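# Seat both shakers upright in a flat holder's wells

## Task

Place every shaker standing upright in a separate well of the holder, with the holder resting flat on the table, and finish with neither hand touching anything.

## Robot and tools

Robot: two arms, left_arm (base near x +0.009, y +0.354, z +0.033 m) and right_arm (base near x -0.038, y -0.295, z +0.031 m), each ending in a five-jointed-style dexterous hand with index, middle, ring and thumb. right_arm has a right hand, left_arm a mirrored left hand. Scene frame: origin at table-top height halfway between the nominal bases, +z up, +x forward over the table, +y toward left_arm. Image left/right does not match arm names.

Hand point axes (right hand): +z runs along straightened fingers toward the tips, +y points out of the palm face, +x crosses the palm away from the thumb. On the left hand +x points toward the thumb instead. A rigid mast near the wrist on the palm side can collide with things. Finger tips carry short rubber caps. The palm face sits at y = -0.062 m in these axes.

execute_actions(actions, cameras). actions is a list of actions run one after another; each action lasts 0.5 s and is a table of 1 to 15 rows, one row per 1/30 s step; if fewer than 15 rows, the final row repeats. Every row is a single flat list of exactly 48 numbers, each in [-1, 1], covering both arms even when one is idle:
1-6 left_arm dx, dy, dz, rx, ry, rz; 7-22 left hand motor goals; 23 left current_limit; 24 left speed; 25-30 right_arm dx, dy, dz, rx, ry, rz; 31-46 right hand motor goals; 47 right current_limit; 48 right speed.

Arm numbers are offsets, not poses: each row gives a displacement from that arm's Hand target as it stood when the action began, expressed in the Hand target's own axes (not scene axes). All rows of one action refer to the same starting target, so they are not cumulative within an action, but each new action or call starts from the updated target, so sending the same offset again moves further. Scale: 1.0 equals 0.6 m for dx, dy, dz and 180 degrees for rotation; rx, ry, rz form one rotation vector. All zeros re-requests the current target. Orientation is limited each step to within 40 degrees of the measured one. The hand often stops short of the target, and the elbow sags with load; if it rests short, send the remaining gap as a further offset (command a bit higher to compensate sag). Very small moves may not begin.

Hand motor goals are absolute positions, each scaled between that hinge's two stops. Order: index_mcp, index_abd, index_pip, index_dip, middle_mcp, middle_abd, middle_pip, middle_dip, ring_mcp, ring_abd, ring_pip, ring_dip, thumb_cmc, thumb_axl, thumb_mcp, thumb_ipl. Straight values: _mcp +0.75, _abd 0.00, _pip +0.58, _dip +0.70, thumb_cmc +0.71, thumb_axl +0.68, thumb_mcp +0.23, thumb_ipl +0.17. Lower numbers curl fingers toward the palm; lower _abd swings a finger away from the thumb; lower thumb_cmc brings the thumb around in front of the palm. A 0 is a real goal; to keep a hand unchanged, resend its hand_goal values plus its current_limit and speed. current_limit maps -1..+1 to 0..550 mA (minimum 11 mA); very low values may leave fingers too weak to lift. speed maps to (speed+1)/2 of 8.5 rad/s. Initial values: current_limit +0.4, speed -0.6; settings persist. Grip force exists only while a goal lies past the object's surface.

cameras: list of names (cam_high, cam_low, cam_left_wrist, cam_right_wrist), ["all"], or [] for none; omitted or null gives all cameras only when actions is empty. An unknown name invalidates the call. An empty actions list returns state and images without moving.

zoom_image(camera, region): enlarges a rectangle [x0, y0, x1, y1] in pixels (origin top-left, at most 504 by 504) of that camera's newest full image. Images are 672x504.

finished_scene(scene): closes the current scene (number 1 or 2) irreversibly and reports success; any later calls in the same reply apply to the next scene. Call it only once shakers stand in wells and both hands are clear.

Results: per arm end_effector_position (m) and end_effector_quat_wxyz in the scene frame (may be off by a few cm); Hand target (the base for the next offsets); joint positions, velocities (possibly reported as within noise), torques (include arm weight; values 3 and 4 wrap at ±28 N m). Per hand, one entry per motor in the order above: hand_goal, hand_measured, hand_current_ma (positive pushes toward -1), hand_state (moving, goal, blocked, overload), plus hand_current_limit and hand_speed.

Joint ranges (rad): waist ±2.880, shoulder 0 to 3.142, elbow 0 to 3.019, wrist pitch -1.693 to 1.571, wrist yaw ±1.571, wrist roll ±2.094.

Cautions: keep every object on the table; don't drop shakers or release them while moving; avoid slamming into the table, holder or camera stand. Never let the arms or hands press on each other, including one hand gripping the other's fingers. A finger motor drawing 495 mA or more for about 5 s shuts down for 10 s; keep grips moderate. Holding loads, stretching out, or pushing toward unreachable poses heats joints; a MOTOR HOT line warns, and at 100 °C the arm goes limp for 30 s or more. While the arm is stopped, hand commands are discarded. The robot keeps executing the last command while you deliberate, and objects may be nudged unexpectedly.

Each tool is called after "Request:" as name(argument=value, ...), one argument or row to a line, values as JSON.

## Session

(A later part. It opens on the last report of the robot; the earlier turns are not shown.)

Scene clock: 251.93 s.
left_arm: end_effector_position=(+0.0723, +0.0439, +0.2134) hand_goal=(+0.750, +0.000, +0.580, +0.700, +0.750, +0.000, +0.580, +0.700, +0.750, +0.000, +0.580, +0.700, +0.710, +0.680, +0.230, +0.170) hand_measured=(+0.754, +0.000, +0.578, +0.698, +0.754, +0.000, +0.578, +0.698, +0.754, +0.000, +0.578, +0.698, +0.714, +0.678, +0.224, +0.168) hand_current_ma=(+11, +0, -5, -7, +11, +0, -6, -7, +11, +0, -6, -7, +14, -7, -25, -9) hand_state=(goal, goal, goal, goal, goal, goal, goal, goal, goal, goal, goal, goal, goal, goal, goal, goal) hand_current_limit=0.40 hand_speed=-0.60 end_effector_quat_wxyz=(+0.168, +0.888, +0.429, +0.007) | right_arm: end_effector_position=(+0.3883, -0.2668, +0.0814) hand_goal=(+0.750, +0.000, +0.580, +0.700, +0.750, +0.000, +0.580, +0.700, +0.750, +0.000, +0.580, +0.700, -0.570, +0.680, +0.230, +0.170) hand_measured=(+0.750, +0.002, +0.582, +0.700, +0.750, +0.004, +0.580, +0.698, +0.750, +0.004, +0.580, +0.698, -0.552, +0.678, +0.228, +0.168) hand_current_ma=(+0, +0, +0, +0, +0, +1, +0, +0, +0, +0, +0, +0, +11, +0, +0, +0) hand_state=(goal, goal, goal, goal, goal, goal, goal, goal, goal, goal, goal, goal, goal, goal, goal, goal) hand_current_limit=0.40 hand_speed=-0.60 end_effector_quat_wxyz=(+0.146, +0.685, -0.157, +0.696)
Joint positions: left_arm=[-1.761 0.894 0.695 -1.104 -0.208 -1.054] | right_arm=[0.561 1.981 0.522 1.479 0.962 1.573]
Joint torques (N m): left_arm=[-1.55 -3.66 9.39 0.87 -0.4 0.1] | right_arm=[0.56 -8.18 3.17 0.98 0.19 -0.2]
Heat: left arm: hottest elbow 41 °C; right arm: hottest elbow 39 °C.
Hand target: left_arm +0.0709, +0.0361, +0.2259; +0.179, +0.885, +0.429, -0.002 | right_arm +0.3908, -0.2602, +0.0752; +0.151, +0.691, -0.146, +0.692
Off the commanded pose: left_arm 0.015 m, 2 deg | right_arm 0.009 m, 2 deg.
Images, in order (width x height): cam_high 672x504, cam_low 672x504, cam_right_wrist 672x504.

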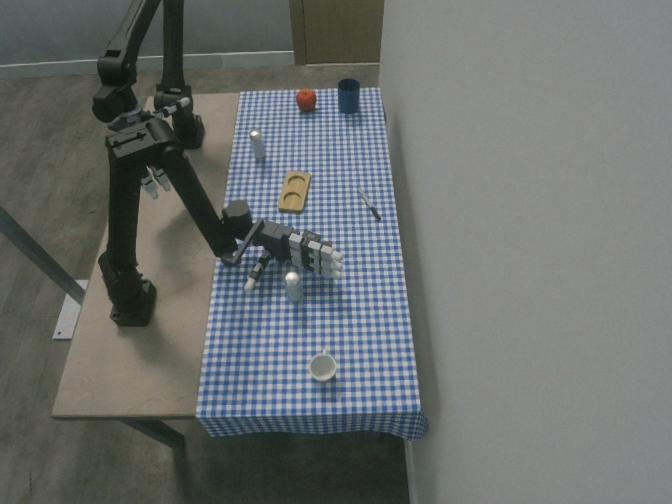

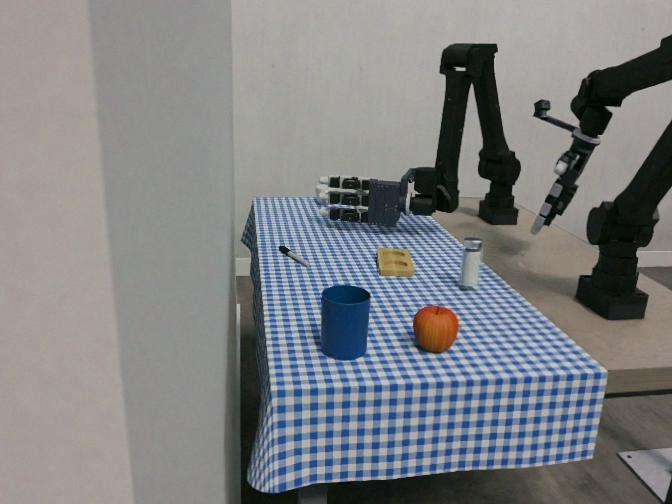

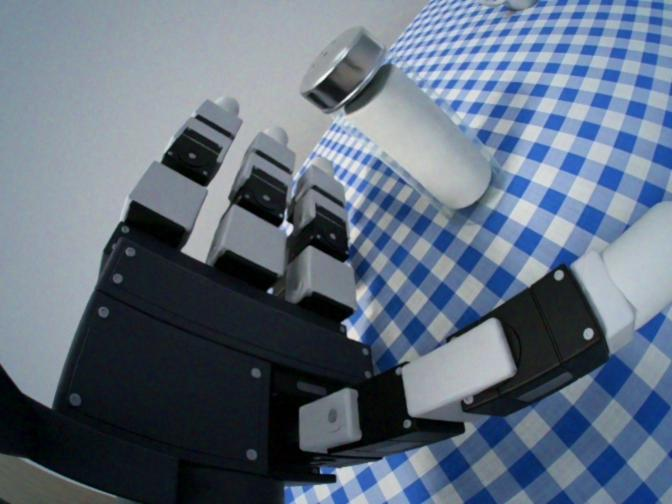

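Request:
execute_actions(
  actions=[
    [[0,0,0,0,0,0,0.75,0,0.58,0.7,0.75,0,0.58,0.7,0.75,0,0.58,0.7,0.71,0.68,0.23,0.17,0.4,-0.6,0,0.02,0,0,0,0,0.75,0,0.58,0.7,0.75,0,0.58,0.7,0.75,0,0.58,0.7,-0.57,0.68,0.23,0.17,0.4,-0.6]],
  ],
  cameras=["cam_high","cam_right_wrist"],
)

Request:
zoom_image(
  camera="cam_high",
  region=[220, 190, 360, 330],
)

Scene clock: 268.53 s.
left_arm: end_effector_position=(+0.0723, +0.0439, +0.2134) hand_goal=(+0.750, +0.000, +0.580, +0.700, +0.750, +0.000, +0.580, +0.700, +0.750, +0.000, +0.580, +0.700, +0.710, +0.680, +0.230, +0.170) hand_measured=(+0.754, +0.000, +0.578, +0.698, +0.754, +0.000, +0.578, +0.698, +0.754, +0.000, +0.578, +0.698, +0.714, +0.678, +0.224, +0.168) hand_current_ma=(+11, +0, -5, -7, +11, +0, -6, -7, +11, +0, -6, -7, +14, -7, -25, -9) hand_state=(goal, goal, goal, goal, goal, goal, goal, goal, goal, goal, goal, goal, goal, goal, goal, goal) hand_current_limit=0.40 hand_speed=-0.60 end_effector_quat_wxyz=(+0.168, +0.888, +0.429, +0.007) | right_arm: end_effector_position=(+0.3883, -0.2663, +0.0806) hand_goal=(+0.750, +0.000, +0.580, +0.700, +0.750, +0.000, +0.580, +0.700, +0.750, +0.000, +0.580, +0.700, -0.570, +0.680, +0.230, +0.170) hand_measured=(+0.750, +0.002, +0.582, +0.700, +0.750, +0.004, +0.580, +0.698, +0.750, +0.004, +0.580, +0.698, -0.552, +0.678, +0.228, +0.168) hand_current_ma=(+0, +0, +0, +0, +0, +1, +0, +0, +0, +0, +0, +0, +11, +0, +0, +0) hand_state=(goal, goal, goal, goal, goal, goal, goal, goal, goal, goal, goal, goal, goal, goal, goal, goal) hand_current_limit=0.40 hand_speed=-0.60 end_effector_quat_wxyz=(+0.143, +0.688, -0.151, +0.696)
Joint positions: left_arm=[-1.761 0.894 0.695 -1.104 -0.208 -1.054] | right_arm=[0.561 1.981 0.516 1.479 0.948 1.573]
Joint torques (N m): left_arm=[-0.62 -4.07 9.2 0.59 -0.42 0.13] | right_arm=[-0.44 -8.64 1.84 2.11 -0.06 -0.2]
Heat: left arm: hottest elbow 41 °C; right arm: hottest elbow 37 °C.
Hand target: left_arm +0.0709, +0.0361, +0.2259; +0.179, +0.885, +0.429, -0.002 | right_arm +0.3858, -0.2712, +0.0753; +0.151, +0.691, -0.145, +0.692
Off the commanded pose: left_arm 0.015 m, 2 deg | right_arm 0.008 m, 1 deg.
Images, in order (width x height): cam_high 672x504, cam_right_wrist 672x504.

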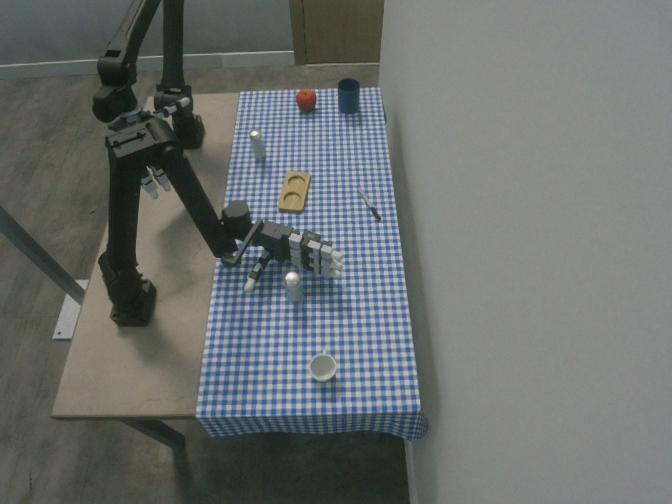

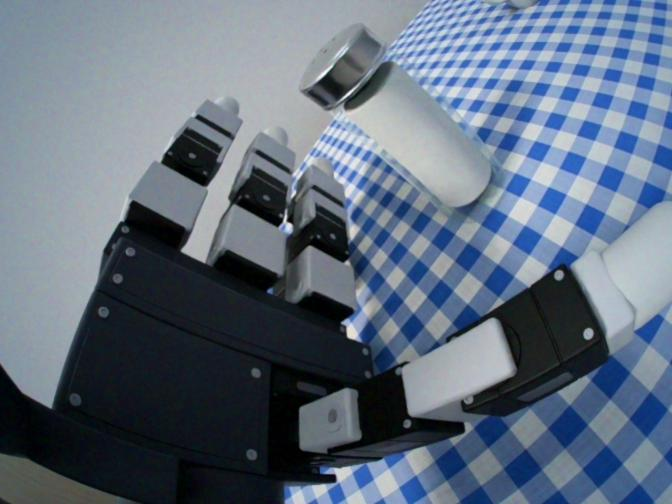

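Scaled by 3.600 from the camera's 672x504 image, which has a finer 960x720 frame.

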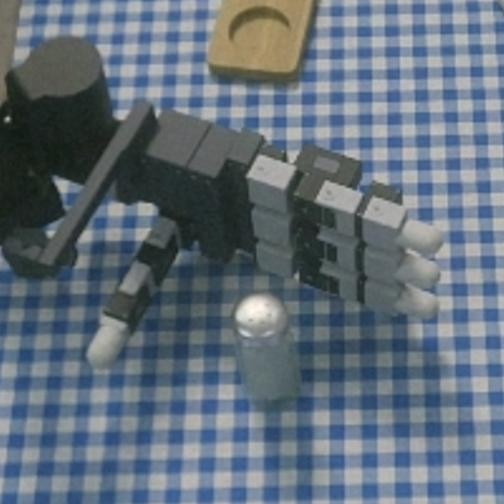

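Request:
execute_actions(
  actions=[
    [[0,0,0,0,0,0,0.75,0,0.58,0.7,0.75,0,0.58,0.7,0.75,0,0.58,0.7,0.71,0.68,0.23,0.17,0.4,-0.6,0,0.02,0,0,0,0,0.75,0,0.58,0.7,0.75,0,0.58,0.7,0.75,0,0.58,0.7,-0.57,0.68,0.23,0.17,0.4,-0.6]],
  ],
  cameras=["cam_high","cam_right_wrist"],
)

Request:
zoom_image(
  camera="cam_high",
  region=[220, 190, 360, 330],
)

Scene clock: 271.67 s.
left_arm: end_effector_position=(+0.0723, +0.0439, +0.2134) hand_goal=(+0.750, +0.000, +0.580, +0.700, +0.750, +0.000, +0.580, +0.700, +0.750, +0.000, +0.580, +0.700, +0.710, +0.680, +0.230, +0.170) hand_measured=(+0.754, +0.000, +0.578, +0.698, +0.754, +0.000, +0.578, +0.698, +0.754, +0.000, +0.578, +0.698, +0.714, +0.678, +0.224, +0.168) hand_current_ma=(+11, +0, -5, -7, +11, +0, -6, -7, +11, +0, -6, -7, +14, -7, -25, -9) hand_state=(goal, goal, goal, goal, goal, goal, goal, goal, goal, goal, goal, goal, goal, goal, goal, goal) hand_current_limit=0.40 hand_speed=-0.60 end_effector_quat_wxyz=(+0.168, +0.888, +0.429, +0.007) | right_arm: end_effector_position=(+0.3829, -0.2746, +0.0790) hand_goal=(+0.750, +0.000, +0.580, +0.700, +0.750, +0.000, +0.580, +0.700, +0.750, +0.000, +0.580, +0.700, -0.570, +0.680, +0.230, +0.170) hand_measured=(+0.750, +0.002, +0.582, +0.700, +0.750, +0.004, +0.580, +0.698, +0.750, +0.004, +0.580, +0.698, -0.552, +0.678, +0.228, +0.168) hand_current_ma=(+0, +0, +0, +0, +0, +1, +0, +0, +0, +0, +0, +0, +11, +0, +0, +0) hand_state=(goal, goal, goal, goal, goal, goal, goal, goal, goal, goal, goal, goal, goal, goal, goal, goal) hand_current_limit=0.40 hand_speed=-0.60 end_effector_quat_wxyz=(+0.142, +0.690, -0.147, +0.695)
Joint positions: left_arm=[-1.761 0.894 0.695 -1.104 -0.208 -1.054] | right_arm=[0.547 1.981 0.49 1.499 0.928 1.573]
Joint torques (N m): left_arm=[-1.2 -3.37 9.26 0.77 -0.46 0.14] | right_arm=[-1.08 -9 1.74 2.07 -0.05 -0.2]
Heat: left arm: hottest elbow 41 °C; right arm: hottest elbow 37 °C.
Hand target: left_arm +0.0709, +0.0361, +0.2259; +0.179, +0.885, +0.429, -0.002 | right_arm +0.3809, -0.2820, +0.0754; +0.151, +0.691, -0.145, +0.692
Off the commanded pose: left_arm 0.015 m, 2 deg | right_arm 0.009 m, 1 deg.
Images, in order (width x height): cam_high 672x504, cam_right_wrist 672x504.

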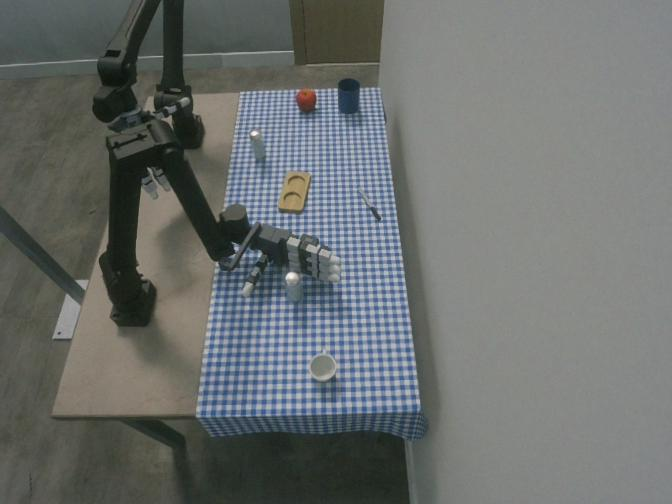

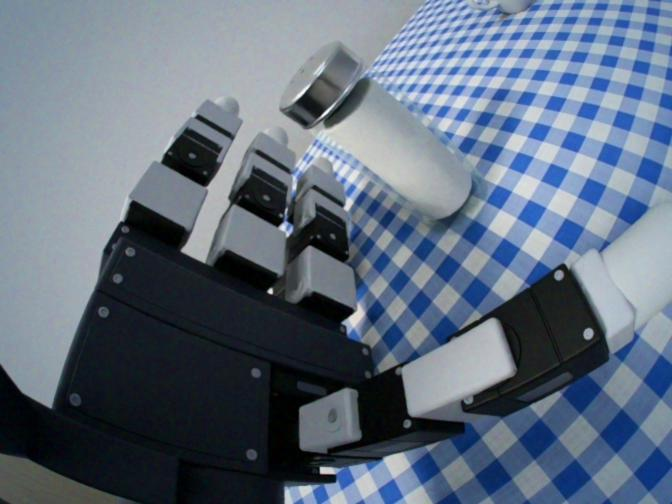

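Scaled by 3.600 from the camera's 672x504 image, which has a finer 960x720 frame.

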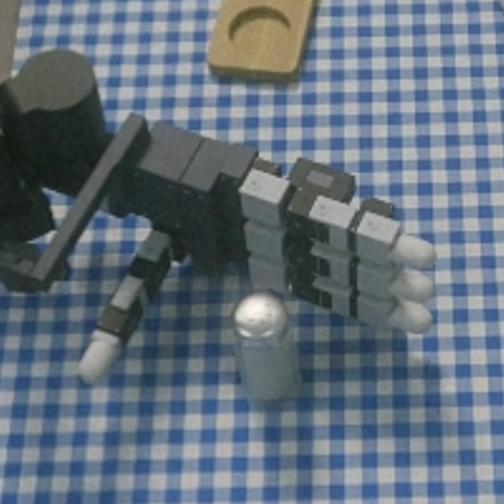

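Request:
execute_actions(
  actions=[
    [[0,0,0,0,0,0,0.75,0,0.58,0.7,0.75,0,0.58,0.7,0.75,0,0.58,0.7,0.71,0.68,0.23,0.17,0.4,-0.6,0,0.02,0,0,0,0,0.75,0,0.58,0.7,0.75,0,0.58,0.7,0.75,0,0.58,0.7,-0.57,0.68,0.23,0.17,0.4,-0.6]],
    [[0,0,0,0,0,0,0.75,0,0.58,0.7,0.75,0,0.58,0.7,0.75,0,0.58,0.7,0.71,0.68,0.23,0.17,0.4,-0.6,0,0.02,0,0,0,0,0.75,0,0.58,0.7,0.75,0,0.58,0.7,0.75,0,0.58,0.7,-0.57,0.68,0.23,0.17,0.4,-0.6]],
  ],
  cameras=["cam_high","cam_right_wrist"],
)

Request:
zoom_image(
  camera="cam_high",
  region=[220, 190, 360, 330],
)

Scene clock: 276.53 s.
left_arm: end_effector_position=(+0.0723, +0.0439, +0.2134) hand_goal=(+0.750, +0.000, +0.580, +0.700, +0.750, +0.000, +0.580, +0.700, +0.750, +0.000, +0.580, +0.700, +0.710, +0.680, +0.230, +0.170) hand_measured=(+0.754, +0.000, +0.578, +0.698, +0.754, +0.000, +0.578, +0.698, +0.754, +0.000, +0.578, +0.698, +0.714, +0.678, +0.224, +0.168) hand_current_ma=(+11, +0, -5, -7, +11, +0, -6, -7, +11, +0, -6, -7, +14, -7, -25, -9) hand_state=(goal, goal, goal, goal, goal, goal, goal, goal, goal, goal, goal, goal, goal, goal, goal, goal) hand_current_limit=0.40 hand_speed=-0.60 end_effector_quat_wxyz=(+0.168, +0.888, +0.429, +0.007) | right_arm: end_effector_position=(+0.3732, -0.2970, +0.0777) hand_goal=(+0.750, +0.000, +0.580, +0.700, +0.750, +0.000, +0.580, +0.700, +0.750, +0.000, +0.580, +0.700, -0.570, +0.680, +0.230, +0.170) hand_measured=(+0.750, +0.002, +0.582, +0.700, +0.750, +0.004, +0.580, +0.698, +0.750, +0.004, +0.580, +0.698, -0.552, +0.678, +0.228, +0.168) hand_current_ma=(+0, +0, +0, +0, +0, +1, +0, +0, +0, +0, +0, +0, +11, +0, +0, +0) hand_state=(goal, goal, goal, goal, goal, goal, goal, goal, goal, goal, goal, goal, goal, goal, goal, goal) hand_current_limit=0.40 hand_speed=-0.60 end_effector_quat_wxyz=(+0.143, +0.691, -0.146, +0.694)
Joint positions: left_arm=[-1.761 0.894 0.695 -1.104 -0.208 -1.054] | right_arm=[0.501 1.981 0.44 1.546 0.882 1.573]
Joint torques (N m): left_arm=[-1.26 -3.37 9.22 0.9 -0.45 0.1] | right_arm=[-1.55 -8.29 1.5 2.14 -0.02 -0.21]
Heat: left arm: hottest elbow 41 °C; right arm: hottest elbow 36 °C.
Hand target: left_arm +0.0709, +0.0361, +0.2259; +0.179, +0.885, +0.429, -0.002 | right_arm +0.3711, -0.3039, +0.0756; +0.151, +0.691, -0.146, +0.692
Off the commanded pose: left_arm 0.015 m, 2 deg | right_arm 0.008 m, 1 deg.
Images, in order (width x height): cam_high 672x504, cam_right_wrist 672x504.

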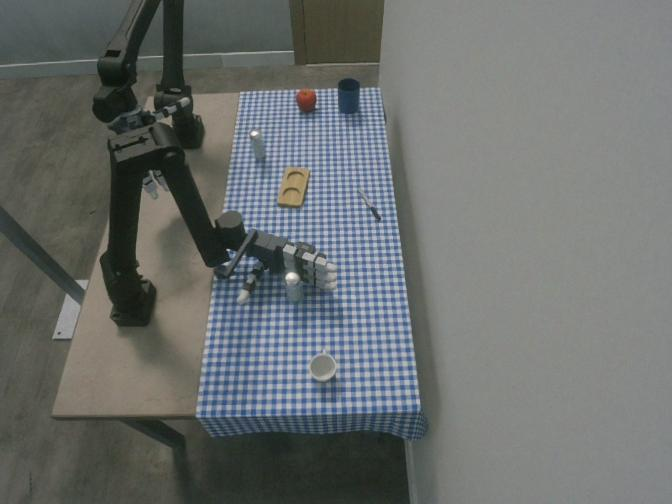

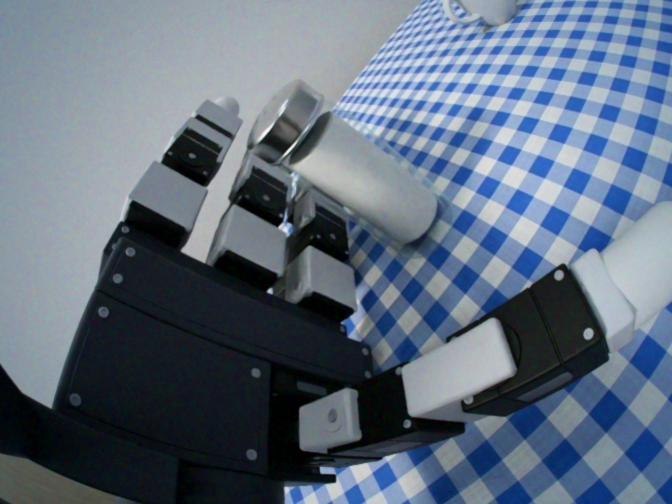

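Scaled by 3.600 from the camera's 672x504 image, which has a finer 960x720 frame.

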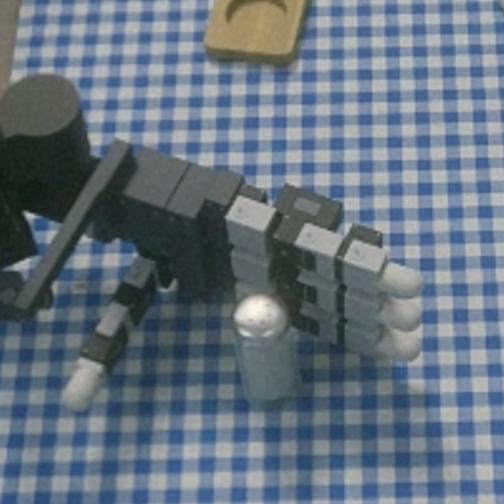

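Request:
zoom_image(
  camera="cam_right_wrist",
  region=[200, 60, 480, 360],
)

Scaled by 1.680 from the camera's 672x504 image, which has a finer 960x720 frame.

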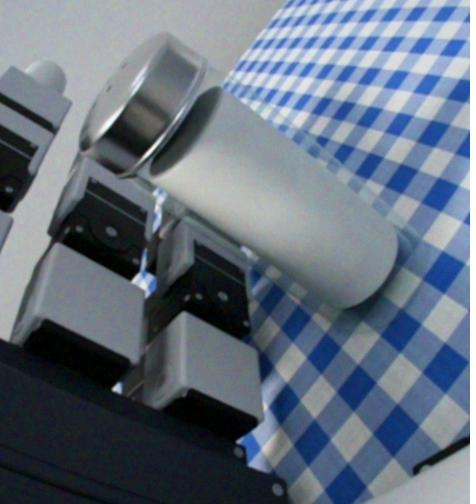

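Request:
execute_actions(
  actions=[
    [[0,0,0,0,0,0,0.75,0,0.58,0.7,0.75,0,0.58,0.7,0.75,0,0.58,0.7,0.71,0.68,0.23,0.17,0.4,-0.6,0,0,0,0,0,0,0.75,0,-0.3,0.41,0.75,0,-0.3,0.41,0.75,0,0.58,0.7,-0.857,0.68,-0.11,-0.157,0,-0.7]],
    [[0,0,0,0,0,0,0.75,0,0.58,0.7,0.75,0,0.58,0.7,0.75,0,0.58,0.7,0.71,0.68,0.23,0.17,0.4,-0.6,0,0,0,0,0,0,0.75,0,-0.3,0.41,0.75,0,-0.3,0.41,0.75,0,0.58,0.7,-0.857,0.68,-0.11,-0.157,0,-0.7]],
  ],
  cameras=["cam_high","cam_right_wrist"],
)

Request:
zoom_image(
  camera="cam_high",
  region=[220, 190, 360, 330],
)

Scene clock: 293.87 s.
left_arm: end_effector_position=(+0.0723, +0.0439, +0.2134) hand_goal=(+0.750, +0.000, +0.580, +0.700, +0.750, +0.000, +0.580, +0.700, +0.750, +0.000, +0.580, +0.700, +0.710, +0.680, +0.230, +0.170) hand_measured=(+0.754, +0.000, +0.578, +0.698, +0.754, +0.000, +0.578, +0.698, +0.754, +0.000, +0.578, +0.698, +0.714, +0.678, +0.224, +0.168) hand_current_ma=(+11, +0, -5, -7, +11, +0, -6, -7, +11, +0, -6, -7, +14, -7, -25, -9) hand_state=(goal, goal, goal, goal, goal, goal, goal, goal, goal, goal, goal, goal, goal, goal, goal, goal) hand_current_limit=0.40 hand_speed=-0.60 end_effector_quat_wxyz=(+0.168, +0.888, +0.429, +0.007) | right_arm: end_effector_position=(+0.3733, -0.2970, +0.0777) hand_goal=(+0.750, +0.000, -0.300, +0.410, +0.750, +0.000, -0.300, +0.410, +0.750, +0.000, +0.580, +0.700, -0.856, +0.680, -0.110, -0.156) hand_measured=(+0.750, +0.002, -0.298, +0.412, +0.750, +0.004, -0.298, +0.412, +0.750, +0.004, +0.580, +0.698, -0.836, +0.680, -0.108, -0.154) hand_current_ma=(+0, +0, +1, +0, +0, +1, +0, +0, +0, +0, +0, +0, +13, +0, +0, +0) hand_state=(goal, goal, goal, goal, goal, goal, goal, goal, goal, goal, goal, goal, goal, goal, goal, goal) hand_current_limit=0.00 hand_speed=-0.70 end_effector_quat_wxyz=(+0.142, +0.691, -0.146, +0.694)
Joint positions: left_arm=[-1.761 0.894 0.695 -1.104 -0.208 -1.054] | right_arm=[0.501 1.981 0.44 1.546 0.882 1.573]
Joint torques (N m): left_arm=[-1.96 -4.13 9.21 0.91 -0.51 0.11] | right_arm=[-1.26 -8.41 1.36 2 -0.03 -0.25]
Heat: left arm: hottest elbow 41 °C; right arm: hottest elbow 35 °C.
Hand target: left_arm +0.0709, +0.0361, +0.2259; +0.179, +0.885, +0.429, -0.002 | right_arm +0.3711, -0.3039, +0.0756; +0.151, +0.691, -0.146, +0.692
Off the commanded pose: left_arm 0.015 m, 2 deg | right_arm 0.008 m, 1 deg.
Images, in order (width x height): cam_high 672x504, cam_right_wrist 672x504.

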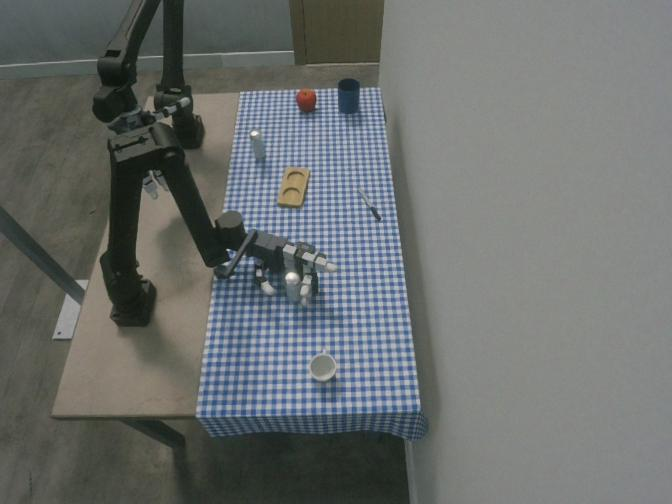

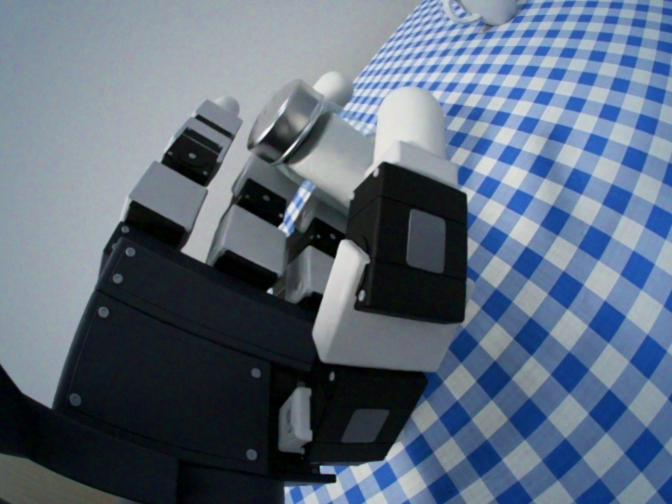

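Scaled by 3.600 from the camera's 672x504 image, which has a finer 960x720 frame.

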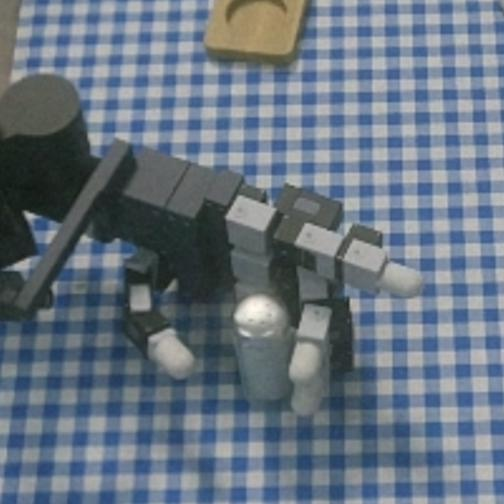

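Request:
execute_actions(
  actions=[
    [[0,0,0,0,0,0,0.75,0,0.58,0.7,0.75,0,0.58,0.7,0.75,0,0.58,0.7,0.71,0.68,0.23,0.17,0.4,-0.6,0,0,0,0,0,0,0.75,0,-0.52,0.33,0.75,0,-0.52,0.33,0.75,0,0.58,0.7,-0.857,0.68,-0.337,-0.157,-0.2,-0.85]],
    [[0,0,0,0,0,0,0.75,0,0.58,0.7,0.75,0,0.58,0.7,0.75,0,0.58,0.7,0.71,0.68,0.23,0.17,0.4,-0.6,0,0,0,0,0,0,0.75,0,-0.52,0.33,0.75,0,-0.52,0.33,0.75,0,0.58,0.7,-0.857,0.68,-0.449,-0.157,-0.2,-0.85]],
  ],
  cameras=["cam_right_wrist","cam_high"],
)

Request:
zoom_image(
  camera="cam_high",
  region=[220, 190, 360, 330],
)

Scene clock: 301.97 s.
left_arm: end_effector_position=(+0.0723, +0.0439, +0.2134) hand_goal=(+0.750, +0.000, +0.580, +0.700, +0.750, +0.000, +0.580, +0.700, +0.750, +0.000, +0.580, +0.700, +0.710, +0.680, +0.230, +0.170) hand_measured=(+0.754, +0.000, +0.578, +0.698, +0.754, +0.000, +0.578, +0.698, +0.754, +0.000, +0.578, +0.698, +0.714, +0.678, +0.224, +0.168) hand_current_ma=(+11, +0, -5, -7, +11, +0, -6, -7, +11, +0, -6, -7, +14, -7, -25, -9) hand_state=(goal, goal, goal, goal, goal, goal, goal, goal, goal, goal, goal, goal, goal, goal, goal, goal) hand_current_limit=0.40 hand_speed=-0.60 end_effector_quat_wxyz=(+0.168, +0.888, +0.429, +0.007) | right_arm: end_effector_position=(+0.3733, -0.2971, +0.0780) hand_goal=(+0.750, +0.000, -0.520, +0.330, +0.750, +0.000, -0.520, +0.330, +0.750, +0.000, +0.580, +0.700, -0.856, +0.680, -0.448, -0.156) hand_measured=(+0.758, +0.002, -0.510, +0.332, +0.752, +0.004, -0.518, +0.332, +0.750, +0.004, +0.580, +0.698, -0.844, +0.680, -0.398, -0.150) hand_current_ma=(+3, +0, +4, +0, +1, +1, +0, +0, +0, +0, +0, +0, +5, +0, +98, +3) hand_state=(goal, goal, goal, goal, goal, goal, goal, goal, goal, goal, goal, goal, goal, goal, blocked, goal) hand_current_limit=-0.20 hand_speed=-0.85 end_effector_quat_wxyz=(+0.142, +0.690, -0.146, +0.694)
Joint positions: left_arm=[-1.761 0.894 0.695 -1.104 -0.208 -1.054] | right_arm=[0.501 1.981 0.44 1.548 0.882 1.572]
Joint torques (N m): left_arm=[-1.49 -3.78 9.17 0.9 -0.47 0.13] | right_arm=[-1.49 -8.41 1.33 2.06 -0.04 -0.23]
Heat: left arm: hottest elbow 41 °C; right arm: hottest elbow 35 °C.
Hand target: left_arm +0.0709, +0.0361, +0.2259; +0.179, +0.885, +0.429, -0.002 | right_arm +0.3711, -0.3039, +0.0756; +0.151, +0.691, -0.146, +0.692
Off the commanded pose: left_arm 0.015 m, 2 deg | right_arm 0.008 m, 1 deg.
Images, in order (width x height): cam_high 672x504, cam_right_wrist 672x504.

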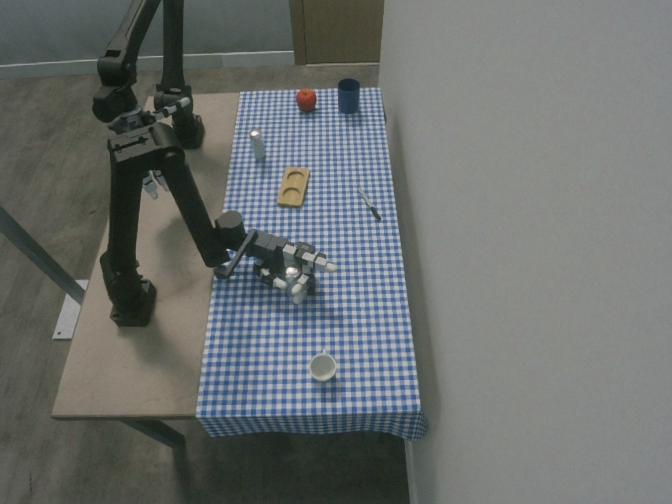

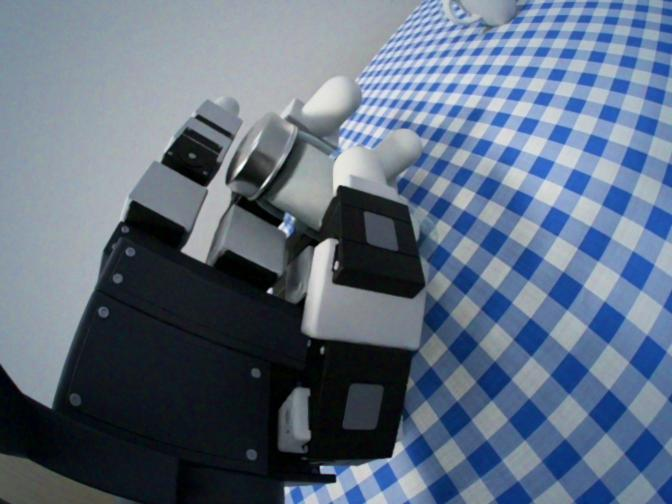

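Scaled by 3.600 from the camera's 672x504 image, which has a finer 960x720 frame.

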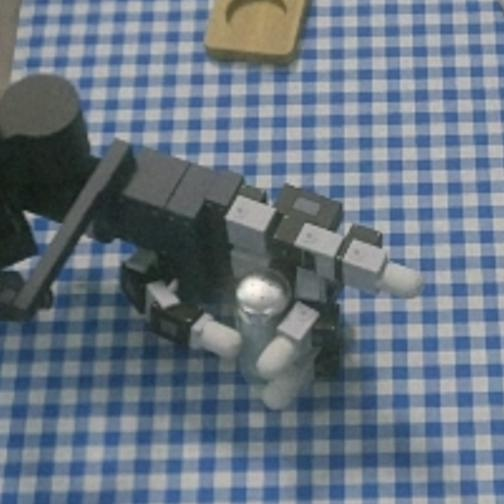

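Request:
execute_actions(
  actions=[
    [[0,0,0,0,0,0,0.75,0,0.58,0.7,0.75,0,0.58,0.7,0.75,0,0.58,0.7,0.71,0.68,0.23,0.17,0.4,-0.6,0,0,0,0,0,0,0.7,0,-0.75,0,0.7,0,-0.75,0,0.75,0,0.58,0.7,-0.857,0.68,-0.5,-0.18,-0.1,-0.85]],
    [[0,0,0,0,0,0,0.75,0,0.58,0.7,0.75,0,0.58,0.7,0.75,0,0.58,0.7,0.71,0.68,0.23,0.17,0.4,-0.6,0,0,0,0,0,0,0.7,0,-0.75,0,0.7,0,-0.75,0,0.75,0,0.58,0.7,-0.857,0.68,-0.5,-0.18,-0.1,-0.85]],
  ],
  cameras=["cam_right_wrist","cam_high"],
)

Request:
zoom_image(
  camera="cam_high",
  region=[220, 190, 360, 330],
)

Scene clock: 306.63 s.
left_arm: end_effector_position=(+0.0723, +0.0439, +0.2134) hand_goal=(+0.750, +0.000, +0.580, +0.700, +0.750, +0.000, +0.580, +0.700, +0.750, +0.000, +0.580, +0.700, +0.710, +0.680, +0.230, +0.170) hand_measured=(+0.754, +0.000, +0.578, +0.698, +0.754, +0.000, +0.578, +0.698, +0.754, +0.000, +0.578, +0.698, +0.714, +0.678, +0.224, +0.168) hand_current_ma=(+11, +0, -5, -7, +11, +0, -6, -7, +11, +0, -6, -7, +14, -7, -25, -9) hand_state=(goal, goal, goal, goal, goal, goal, goal, goal, goal, goal, goal, goal, goal, goal, goal, goal) hand_current_limit=0.40 hand_speed=-0.60 end_effector_quat_wxyz=(+0.168, +0.888, +0.429, +0.007) | right_arm: end_effector_position=(+0.3734, -0.2971, +0.0782) hand_goal=(+0.700, +0.000, -0.750, +0.000, +0.700, +0.000, -0.750, +0.000, +0.750, +0.000, +0.580, +0.700, -0.856, +0.680, -0.500, -0.180) hand_measured=(+0.732, -0.004, -0.662, +0.104, +0.730, -0.004, -0.672, +0.094, +0.750, +0.004, +0.580, +0.698, -0.844, +0.688, -0.402, -0.152) hand_current_ma=(+34, -1, +164, +225, +29, -1, +137, +187, +0, +0, +0, +0, +5, +4, +247, +41) hand_state=(blocked, goal, blocked, blocked, blocked, goal, blocked, blocked, goal, goal, goal, goal, goal, goal, blocked, blocked) hand_current_limit=-0.10 hand_speed=-0.85 end_effector_quat_wxyz=(+0.142, +0.690, -0.147, +0.695)
Joint positions: left_arm=[-1.761 0.894 0.695 -1.104 -0.208 -1.054] | right_arm=[0.501 1.981 0.44 1.549 0.881 1.572]
Joint torques (N m): left_arm=[-0.67 -3.37 9.1 0.79 -0.46 0.14] | right_arm=[-1.49 -8 1.31 1.99 0.02 -0.18]
Heat: left arm: hottest elbow 41 °C; right arm: hottest wrist pitch 35 °C.
Hand target: left_arm +0.0709, +0.0361, +0.2259; +0.179, +0.885, +0.429, -0.002 | right_arm +0.3712, -0.3038, +0.0756; +0.151, +0.691, -0.145, +0.692
Off the commanded pose: left_arm 0.015 m, 2 deg | right_arm 0.008 m, 1 deg.
Images, in order (width x height): cam_high 672x504, cam_right_wrist 672x504.

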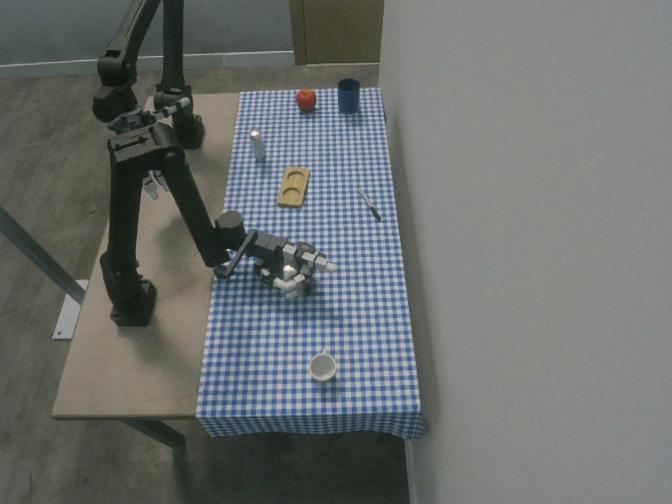

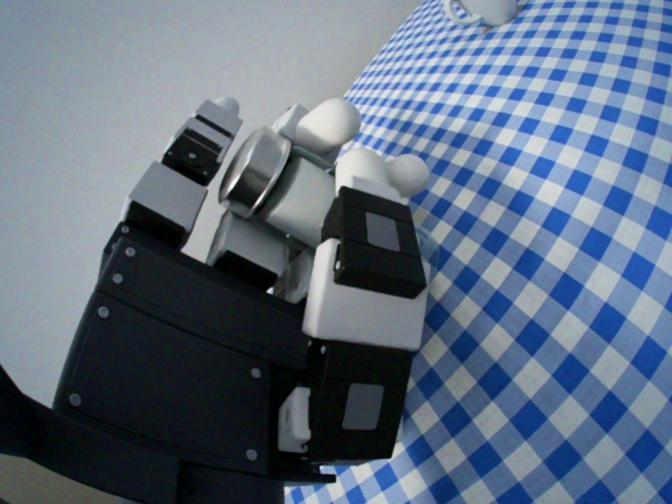

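Scaled by 3.600 from the camera's 672x504 image, which has a finer 960x720 frame.

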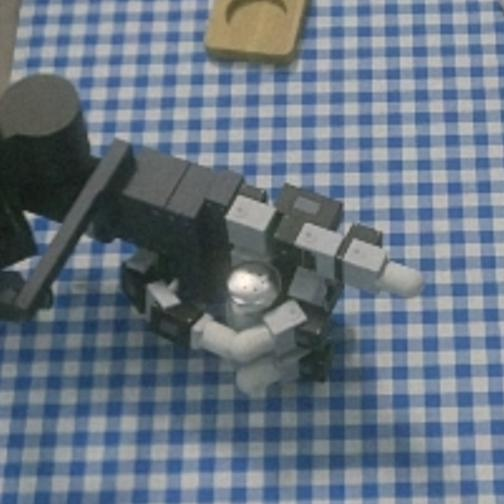

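Request:
execute_actions(
  actions=[
    [[0,0,0,0,0,0,0.75,0,0.58,0.7,0.75,0,0.58,0.7,0.75,0,0.58,0.7,0.71,0.68,0.23,0.17,0.4,-0.6,0.05,0,0,0,0,0,0.7,0,-0.75,0,0.7,0,-0.75,0,0.75,0,0.58,0.7,-0.857,0.68,-0.5,-0.18,-0.1,-0.85]],
    [[0,0,0,0,0,0,0.75,0,0.58,0.7,0.75,0,0.58,0.7,0.75,0,0.58,0.7,0.71,0.68,0.23,0.17,0.4,-0.6,0.08,0,0,0,0,0,0.7,0,-0.75,0,0.7,0,-0.75,0,0.75,0,0.58,0.7,-0.857,0.68,-0.5,-0.18,-0.1,-0.85]],
  ],
  cameras=["cam_right_wrist","cam_high","cam_low"],
)

Request:
zoom_image(
  camera="cam_high",
  region=[220, 150, 360, 290],
)

Request:
zoom_image(
  camera="cam_low",
  region=[300, 130, 480, 290],
)

Scene clock: 312.70 s.
left_arm: end_effector_position=(+0.0723, +0.0439, +0.2134) hand_goal=(+0.750, +0.000, +0.580, +0.700, +0.750, +0.000, +0.580, +0.700, +0.750, +0.000, +0.580, +0.700, +0.710, +0.680, +0.230, +0.170) hand_measured=(+0.754, +0.000, +0.578, +0.698, +0.754, +0.000, +0.578, +0.698, +0.754, +0.000, +0.578, +0.698, +0.714, +0.678, +0.224, +0.168) hand_current_ma=(+11, +0, -5, -7, +11, +0, -6, -7, +11, +0, -6, -7, +14, -7, -25, -9) hand_state=(goal, goal, goal, goal, goal, goal, goal, goal, goal, goal, goal, goal, goal, goal, goal, goal) hand_current_limit=0.40 hand_speed=-0.60 end_effector_quat_wxyz=(+0.168, +0.888, +0.429, +0.007) | right_arm: end_effector_position=(+0.3689, -0.2994, +0.1433) hand_goal=(+0.700, +0.000, -0.750, +0.000, +0.700, +0.000, -0.750, +0.000, +0.750, +0.000, +0.580, +0.700, -0.856, +0.680, -0.500, -0.180) hand_measured=(+0.732, -0.004, -0.662, +0.104, +0.730, -0.004, -0.672, +0.094, +0.750, +0.004, +0.580, +0.698, -0.844, +0.688, -0.402, -0.152) hand_current_ma=(+34, -1, +164, +225, +29, -1, +137, +186, +0, +0, +0, +0, +5, +4, +247, +41) hand_state=(blocked, goal, blocked, blocked, blocked, goal, blocked, blocked, goal, goal, goal, goal, goal, goal, blocked, blocked) hand_current_limit=-0.10 hand_speed=-0.85 end_effector_quat_wxyz=(+0.151, +0.700, -0.136, +0.685)
Joint positions: left_arm=[-1.761 0.894 0.695 -1.104 -0.208 -1.054] | right_arm=[0.501 1.665 0.406 1.235 0.88 1.564]
Joint torques (N m): left_arm=[-0.97 -4.48 9.24 0.79 -0.49 0.11] | right_arm=[-1.14 -9.52 4.49 1.39 0.16 -0.17]
Heat: left arm: hottest elbow 41 °C; right arm: hottest wrist pitch 35 °C.
Hand target: left_arm +0.0709, +0.0361, +0.2259; +0.179, +0.885, +0.429, -0.002 | right_arm +0.3712, -0.3032, +0.1536; +0.151, +0.691, -0.145, +0.692
Off the commanded pose: left_arm 0.015 m, 2 deg | right_arm 0.011 m, 2 deg.
Images, in order (width x height): cam_high 672x504, cam_low 672x504, cam_right_wrist 672x504.

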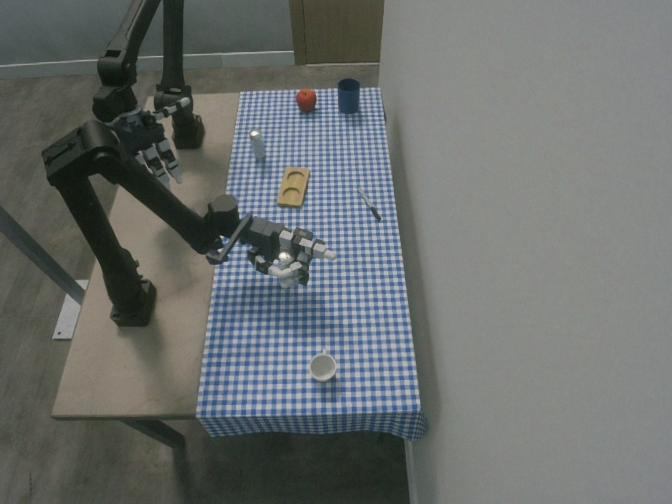

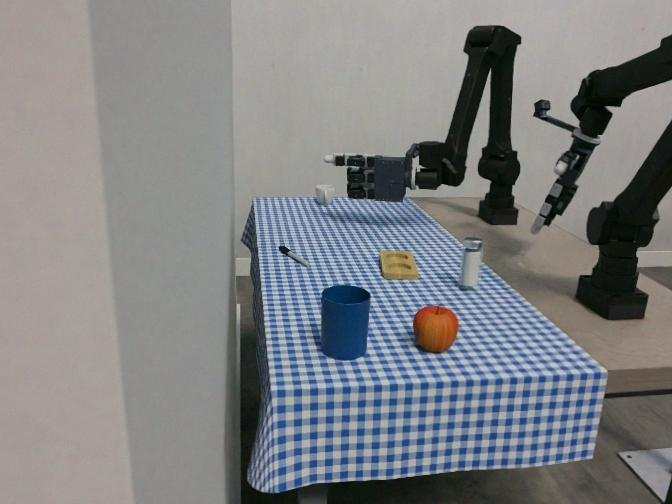

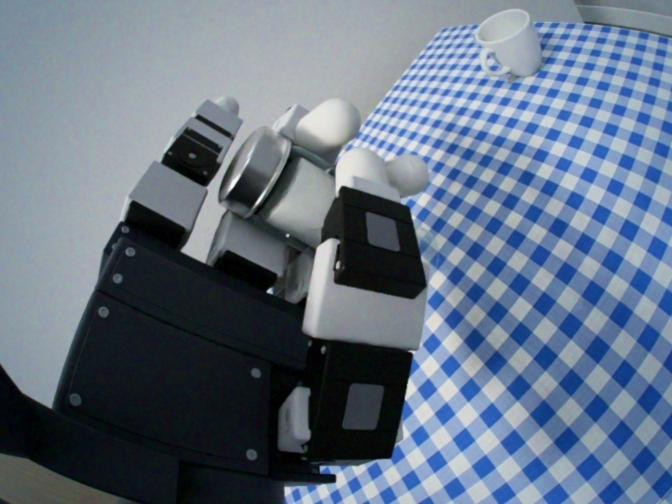

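Scaled by 3.600 from the camera's 672x504 image, which has a finer 960x720 frame.

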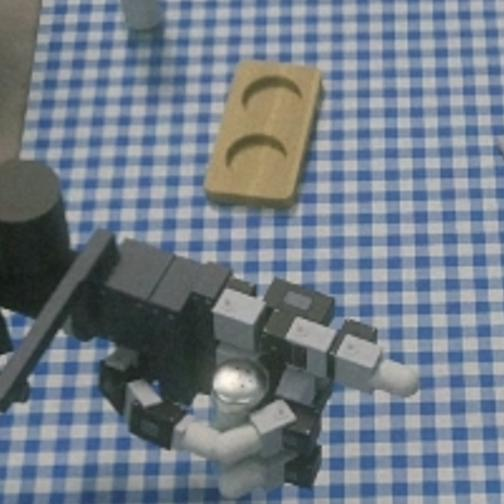

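Scaled by 2.800 from the camera's 672x504 image, which has a finer 960x720 frame.

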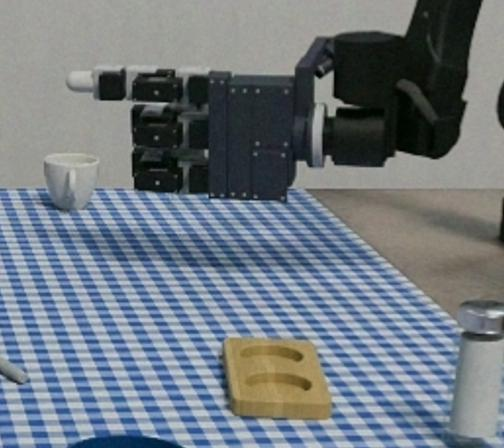

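Request:
execute_actions(
  actions=[
    [[-0.011,0.025,-0.079,0,0,0,0.75,0,0.58,0.7,0.75,0,0.58,0.7,0.75,0,0.58,0.7,0.71,0.68,0.23,0.17,0.4,-0.6,0,0,0,0,0,0,0.7,0,-0.75,0,0.7,0,-0.75,0,0.75,0,0.58,0.7,-0.857,0.68,-0.5,-0.18,-0.1,-0.85]],
    [[-0.011,0.025,-0.079,0,0,0,0.75,0,0.58,0.7,0.75,0,0.58,0.7,0.75,0,0.58,0.7,0.71,0.68,0.23,0.17,0.4,-0.6,0,0,0,0,0,0,0.7,0,-0.75,0,0.7,0,-0.75,0,0.75,0,0.58,0.7,-0.857,0.68,-0.5,-0.18,-0.1,-0.85]],
    [[-0.011,0.025,-0.079,0,0,0,0.75,0,0.58,0.7,0.75,0,0.58,0.7,0.75,0,0.58,0.7,0.71,0.68,0.23,0.17,0.4,-0.6,0,0,0,0,0,0,0.7,0,-0.75,0,0.7,0,-0.75,0,0.75,0,0.58,0.7,-0.857,0.68,-0.5,-0.18,-0.1,-0.85]],
    [[0.162,0.094,0.008,-0.0147,0.0338,-0.105,0.75,0,0.58,0.7,0.75,0,0.58,0.7,0.75,0,0.58,0.7,0.71,0.68,0.23,0.17,0.4,-0.6,0,0,0,0,0,0,0.7,0,-0.75,0,0.7,0,-0.75,0,0.75,0,0.58,0.7,-0.857,0.68,-0.5,-0.18,-0.1,-0.85]],
  ],
)

Scene clock: 364.33 s.
left_arm: end_effector_position=(+0.1706, +0.0904, +0.3529) hand_goal=(+0.750, +0.000, +0.580, +0.700, +0.750, +0.000, +0.580, +0.700, +0.750, +0.000, +0.580, +0.700, +0.710, +0.680, +0.230, +0.170) hand_measured=(+0.752, +0.000, +0.578, +0.698, +0.752, +0.000, +0.578, +0.698, +0.752, +0.000, +0.578, +0.698, +0.714, +0.678, +0.224, +0.168) hand_current_ma=(+9, +0, -4, -7, +8, +0, -4, -7, +8, +0, -4, -7, +14, -7, -25, -9) hand_state=(goal, goal, goal, goal, goal, goal, goal, goal, goal, goal, goal, goal, goal, goal, goal, goal) hand_current_limit=0.40 hand_speed=-0.60 end_effector_quat_wxyz=(+0.154, +0.802, +0.575, +0.036) | right_arm: end_effector_position=(+0.3688, -0.2994, +0.1430) hand_goal=(+0.700, +0.000, -0.750, +0.000, +0.700, +0.000, -0.750, +0.000, +0.750, +0.000, +0.580, +0.700, -0.856, +0.680, -0.500, -0.180) hand_measured=(+0.732, -0.004, -0.662, +0.104, +0.730, -0.004, -0.672, +0.094, +0.750, +0.004, +0.580, +0.698, -0.844, +0.688, -0.402, -0.152) hand_current_ma=(+34, -1, +164, +225, +29, -1, +137, +186, +0, +0, +0, +0, +5, +4, +248, +41) hand_state=(blocked, goal, blocked, blocked, blocked, goal, blocked, blocked, goal, goal, goal, goal, goal, goal, blocked, blocked) hand_current_limit=-0.10 hand_speed=-0.85 end_effector_quat_wxyz=(+0.152, +0.700, -0.135, +0.684)
Joint positions: left_arm=[-1.419 0.881 1.062 -1.503 -0.201 -1.058] | right_arm=[0.501 1.665 0.406 1.232 0.88 1.564]
Joint torques (N m): left_arm=[-0.15 -3.25 11.03 0.77 -0.3 0.17] | right_arm=[-1.03 -9.23 4.4 1.4 0.11 -0.11]
Heat: left arm: hottest elbow 42 °C; right arm: hottest wrist pitch 35 °C.
Hand target: left_arm +0.1760, +0.0812, +0.3745; +0.174, +0.797, +0.578, +0.026 | right_arm +0.3712, -0.3032, +0.1536; +0.151, +0.691, -0.145, +0.692
Off the commanded pose: left_arm 0.024 m, 3 deg | right_arm 0.012 m, 2 deg.

Request:
execute_actions(
  actions=[
    [[0.162,0.094,0.008,-0.0147,0.0338,-0.105,0.75,0,0.58,0.7,0.75,0,0.58,0.7,0.75,0,0.58,0.7,0.71,0.68,0.23,0.17,0.4,-0.6,0,0,0,0,0,0,0.7,0,-0.75,0,0.7,0,-0.75,0,0.75,0,0.58,0.7,-0.857,0.68,-0.5,-0.18,-0.1,-0.85]],
    [[0.162,0.094,0.008,-0.0147,0.0338,-0.105,0.75,0,0.58,0.7,0.75,0,0.58,0.7,0.75,0,0.58,0.7,0.71,0.68,0.23,0.17,0.4,-0.6,0,0,0,0,0,0,0.7,0,-0.75,0,0.7,0,-0.75,0,0.75,0,0.58,0.7,-0.857,0.68,-0.5,-0.18,-0.1,-0.85]],
    [[0.162,0.094,0.008,-0.0147,0.0338,-0.105,0.75,0,0.58,0.7,0.75,0,0.58,0.7,0.75,0,0.58,0.7,0.71,0.68,0.23,0.17,0.4,-0.6,0,0,0,0,0,0,0.7,0,-0.75,0,0.7,0,-0.75,0,0.75,0,0.58,0.7,-0.857,0.68,-0.5,-0.18,-0.1,-0.85]],
    [[0.162,0.094,0.008,-0.0147,0.0338,-0.105,0.75,0,0.58,0.7,0.75,0,0.58,0.7,0.75,0,0.58,0.7,0.71,0.68,0.23,0.17,0.4,-0.6,0,0,0,0,0,0,0.7,0,-0.75,0,0.7,0,-0.75,0,0.75,0,0.58,0.7,-0.857,0.68,-0.5,-0.18,-0.1,-0.85]],
    [[0.162,0.094,0.008,-0.0147,0.0338,-0.105,0.75,0,0.58,0.7,0.75,0,0.58,0.7,0.75,0,0.58,0.7,0.71,0.68,0.23,0.17,0.4,-0.6,0,0,0,0,0,0,0.7,0,-0.75,0,0.7,0,-0.75,0,0.75,0,0.58,0.7,-0.857,0.68,-0.5,-0.18,-0.1,-0.85]],
    [[0.162,0.094,0.008,-0.0147,0.0338,-0.105,0.75,0,0.58,0.7,0.75,0,0.58,0.7,0.75,0,0.58,0.7,0.71,0.68,0.23,0.17,0.4,-0.6,0,0,0,0,0,0,0.7,0,-0.75,0,0.7,0,-0.75,0,0.75,0,0.58,0.7,-0.857,0.68,-0.5,-0.18,-0.1,-0.85]],
  ],
  cameras=["cam_high","cam_low"],
)

Scene clock: 373.03 s.
left_arm: end_effector_position=(+0.1600, +0.6321, +0.3403) hand_goal=(+0.750, +0.000, +0.580, +0.700, +0.750, +0.000, +0.580, +0.700, +0.750, +0.000, +0.580, +0.700, +0.710, +0.680, +0.230, +0.170) hand_measured=(+0.752, +0.000, +0.580, +0.698, +0.752, +0.000, +0.580, +0.698, +0.752, +0.000, +0.580, +0.698, +0.714, +0.678, +0.224, +0.168) hand_current_ma=(+7, +0, -3, -7, +6, +0, -2, -7, +6, +0, -1, -6, +13, -7, -25, -9) hand_state=(goal, goal, goal, goal, goal, goal, goal, goal, goal, goal, goal, goal, goal, goal, goal, goal) hand_current_limit=0.40 hand_speed=-0.60 end_effector_quat_wxyz=(+0.030, -0.097, +0.985, +0.136) | right_arm: end_effector_position=(+0.3688, -0.2994, +0.1430) hand_goal=(+0.700, +0.000, -0.750, +0.000, +0.700, +0.000, -0.750, +0.000, +0.750, +0.000, +0.580, +0.700, -0.856, +0.680, -0.500, -0.180) hand_measured=(+0.732, -0.004, -0.662, +0.104, +0.730, -0.004, -0.672, +0.094, +0.750, +0.004, +0.580, +0.698, -0.844, +0.688, -0.402, -0.152) hand_current_ma=(+34, -1, +164, +225, +29, -1, +137, +186, +0, +0, +0, +0, +5, +4, +248, +41) hand_state=(blocked, goal, blocked, blocked, blocked, goal, blocked, blocked, goal, goal, goal, goal, goal, goal, blocked, blocked) hand_current_limit=-0.10 hand_speed=-0.85 end_effector_quat_wxyz=(+0.152, +0.700, -0.135, +0.684)
Joint positions: left_arm=[0.69 0.923 1.062 -1.503 -0.189 -1.049] | right_arm=[0.501 1.665 0.406 1.232 0.88 1.564]
Joint torques (N m): left_arm=[-0.15 -3.6 10.09 1.07 -0.32 0.23] | right_arm=[-0.62 -9.52 4.31 1.58 0.15 -0.15]
Heat: left arm: hottest elbow 44 °C; right arm: hottest wrist pitch 35 °C.
Hand target: left_arm +0.1650, +0.6414, +0.3570; +0.047, -0.102, +0.983, +0.146 | right_arm +0.3712, -0.3032, +0.1536; +0.151, +0.691, -0.145, +0.692
Off the commanded pose: left_arm 0.020 m, 2 deg | right_arm 0.012 m, 2 deg.
Images, in order (width x height): cam_high 672x504, cam_low 672x504.

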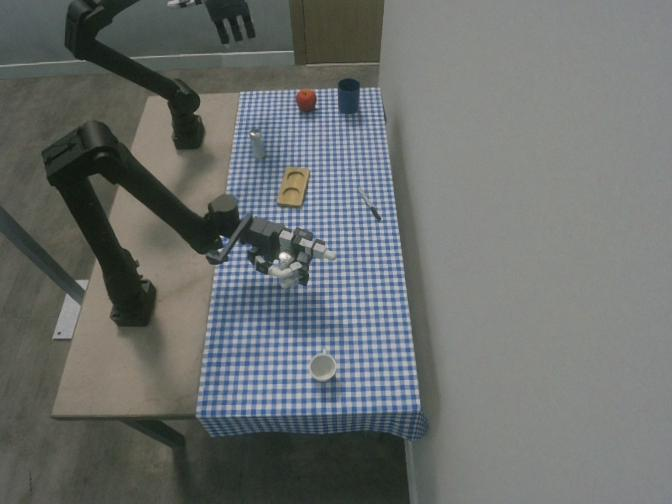

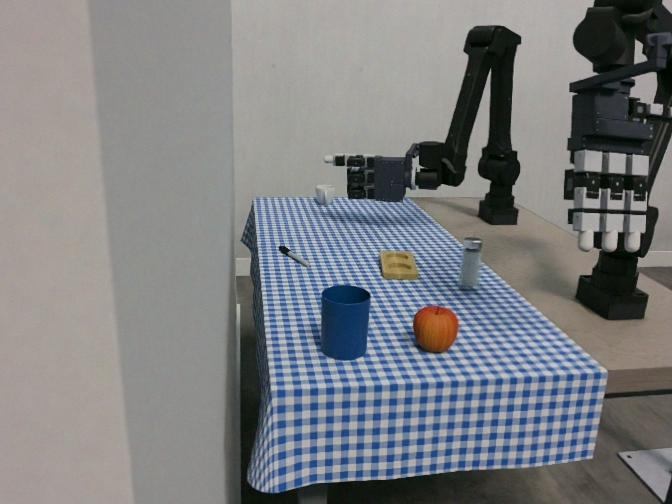

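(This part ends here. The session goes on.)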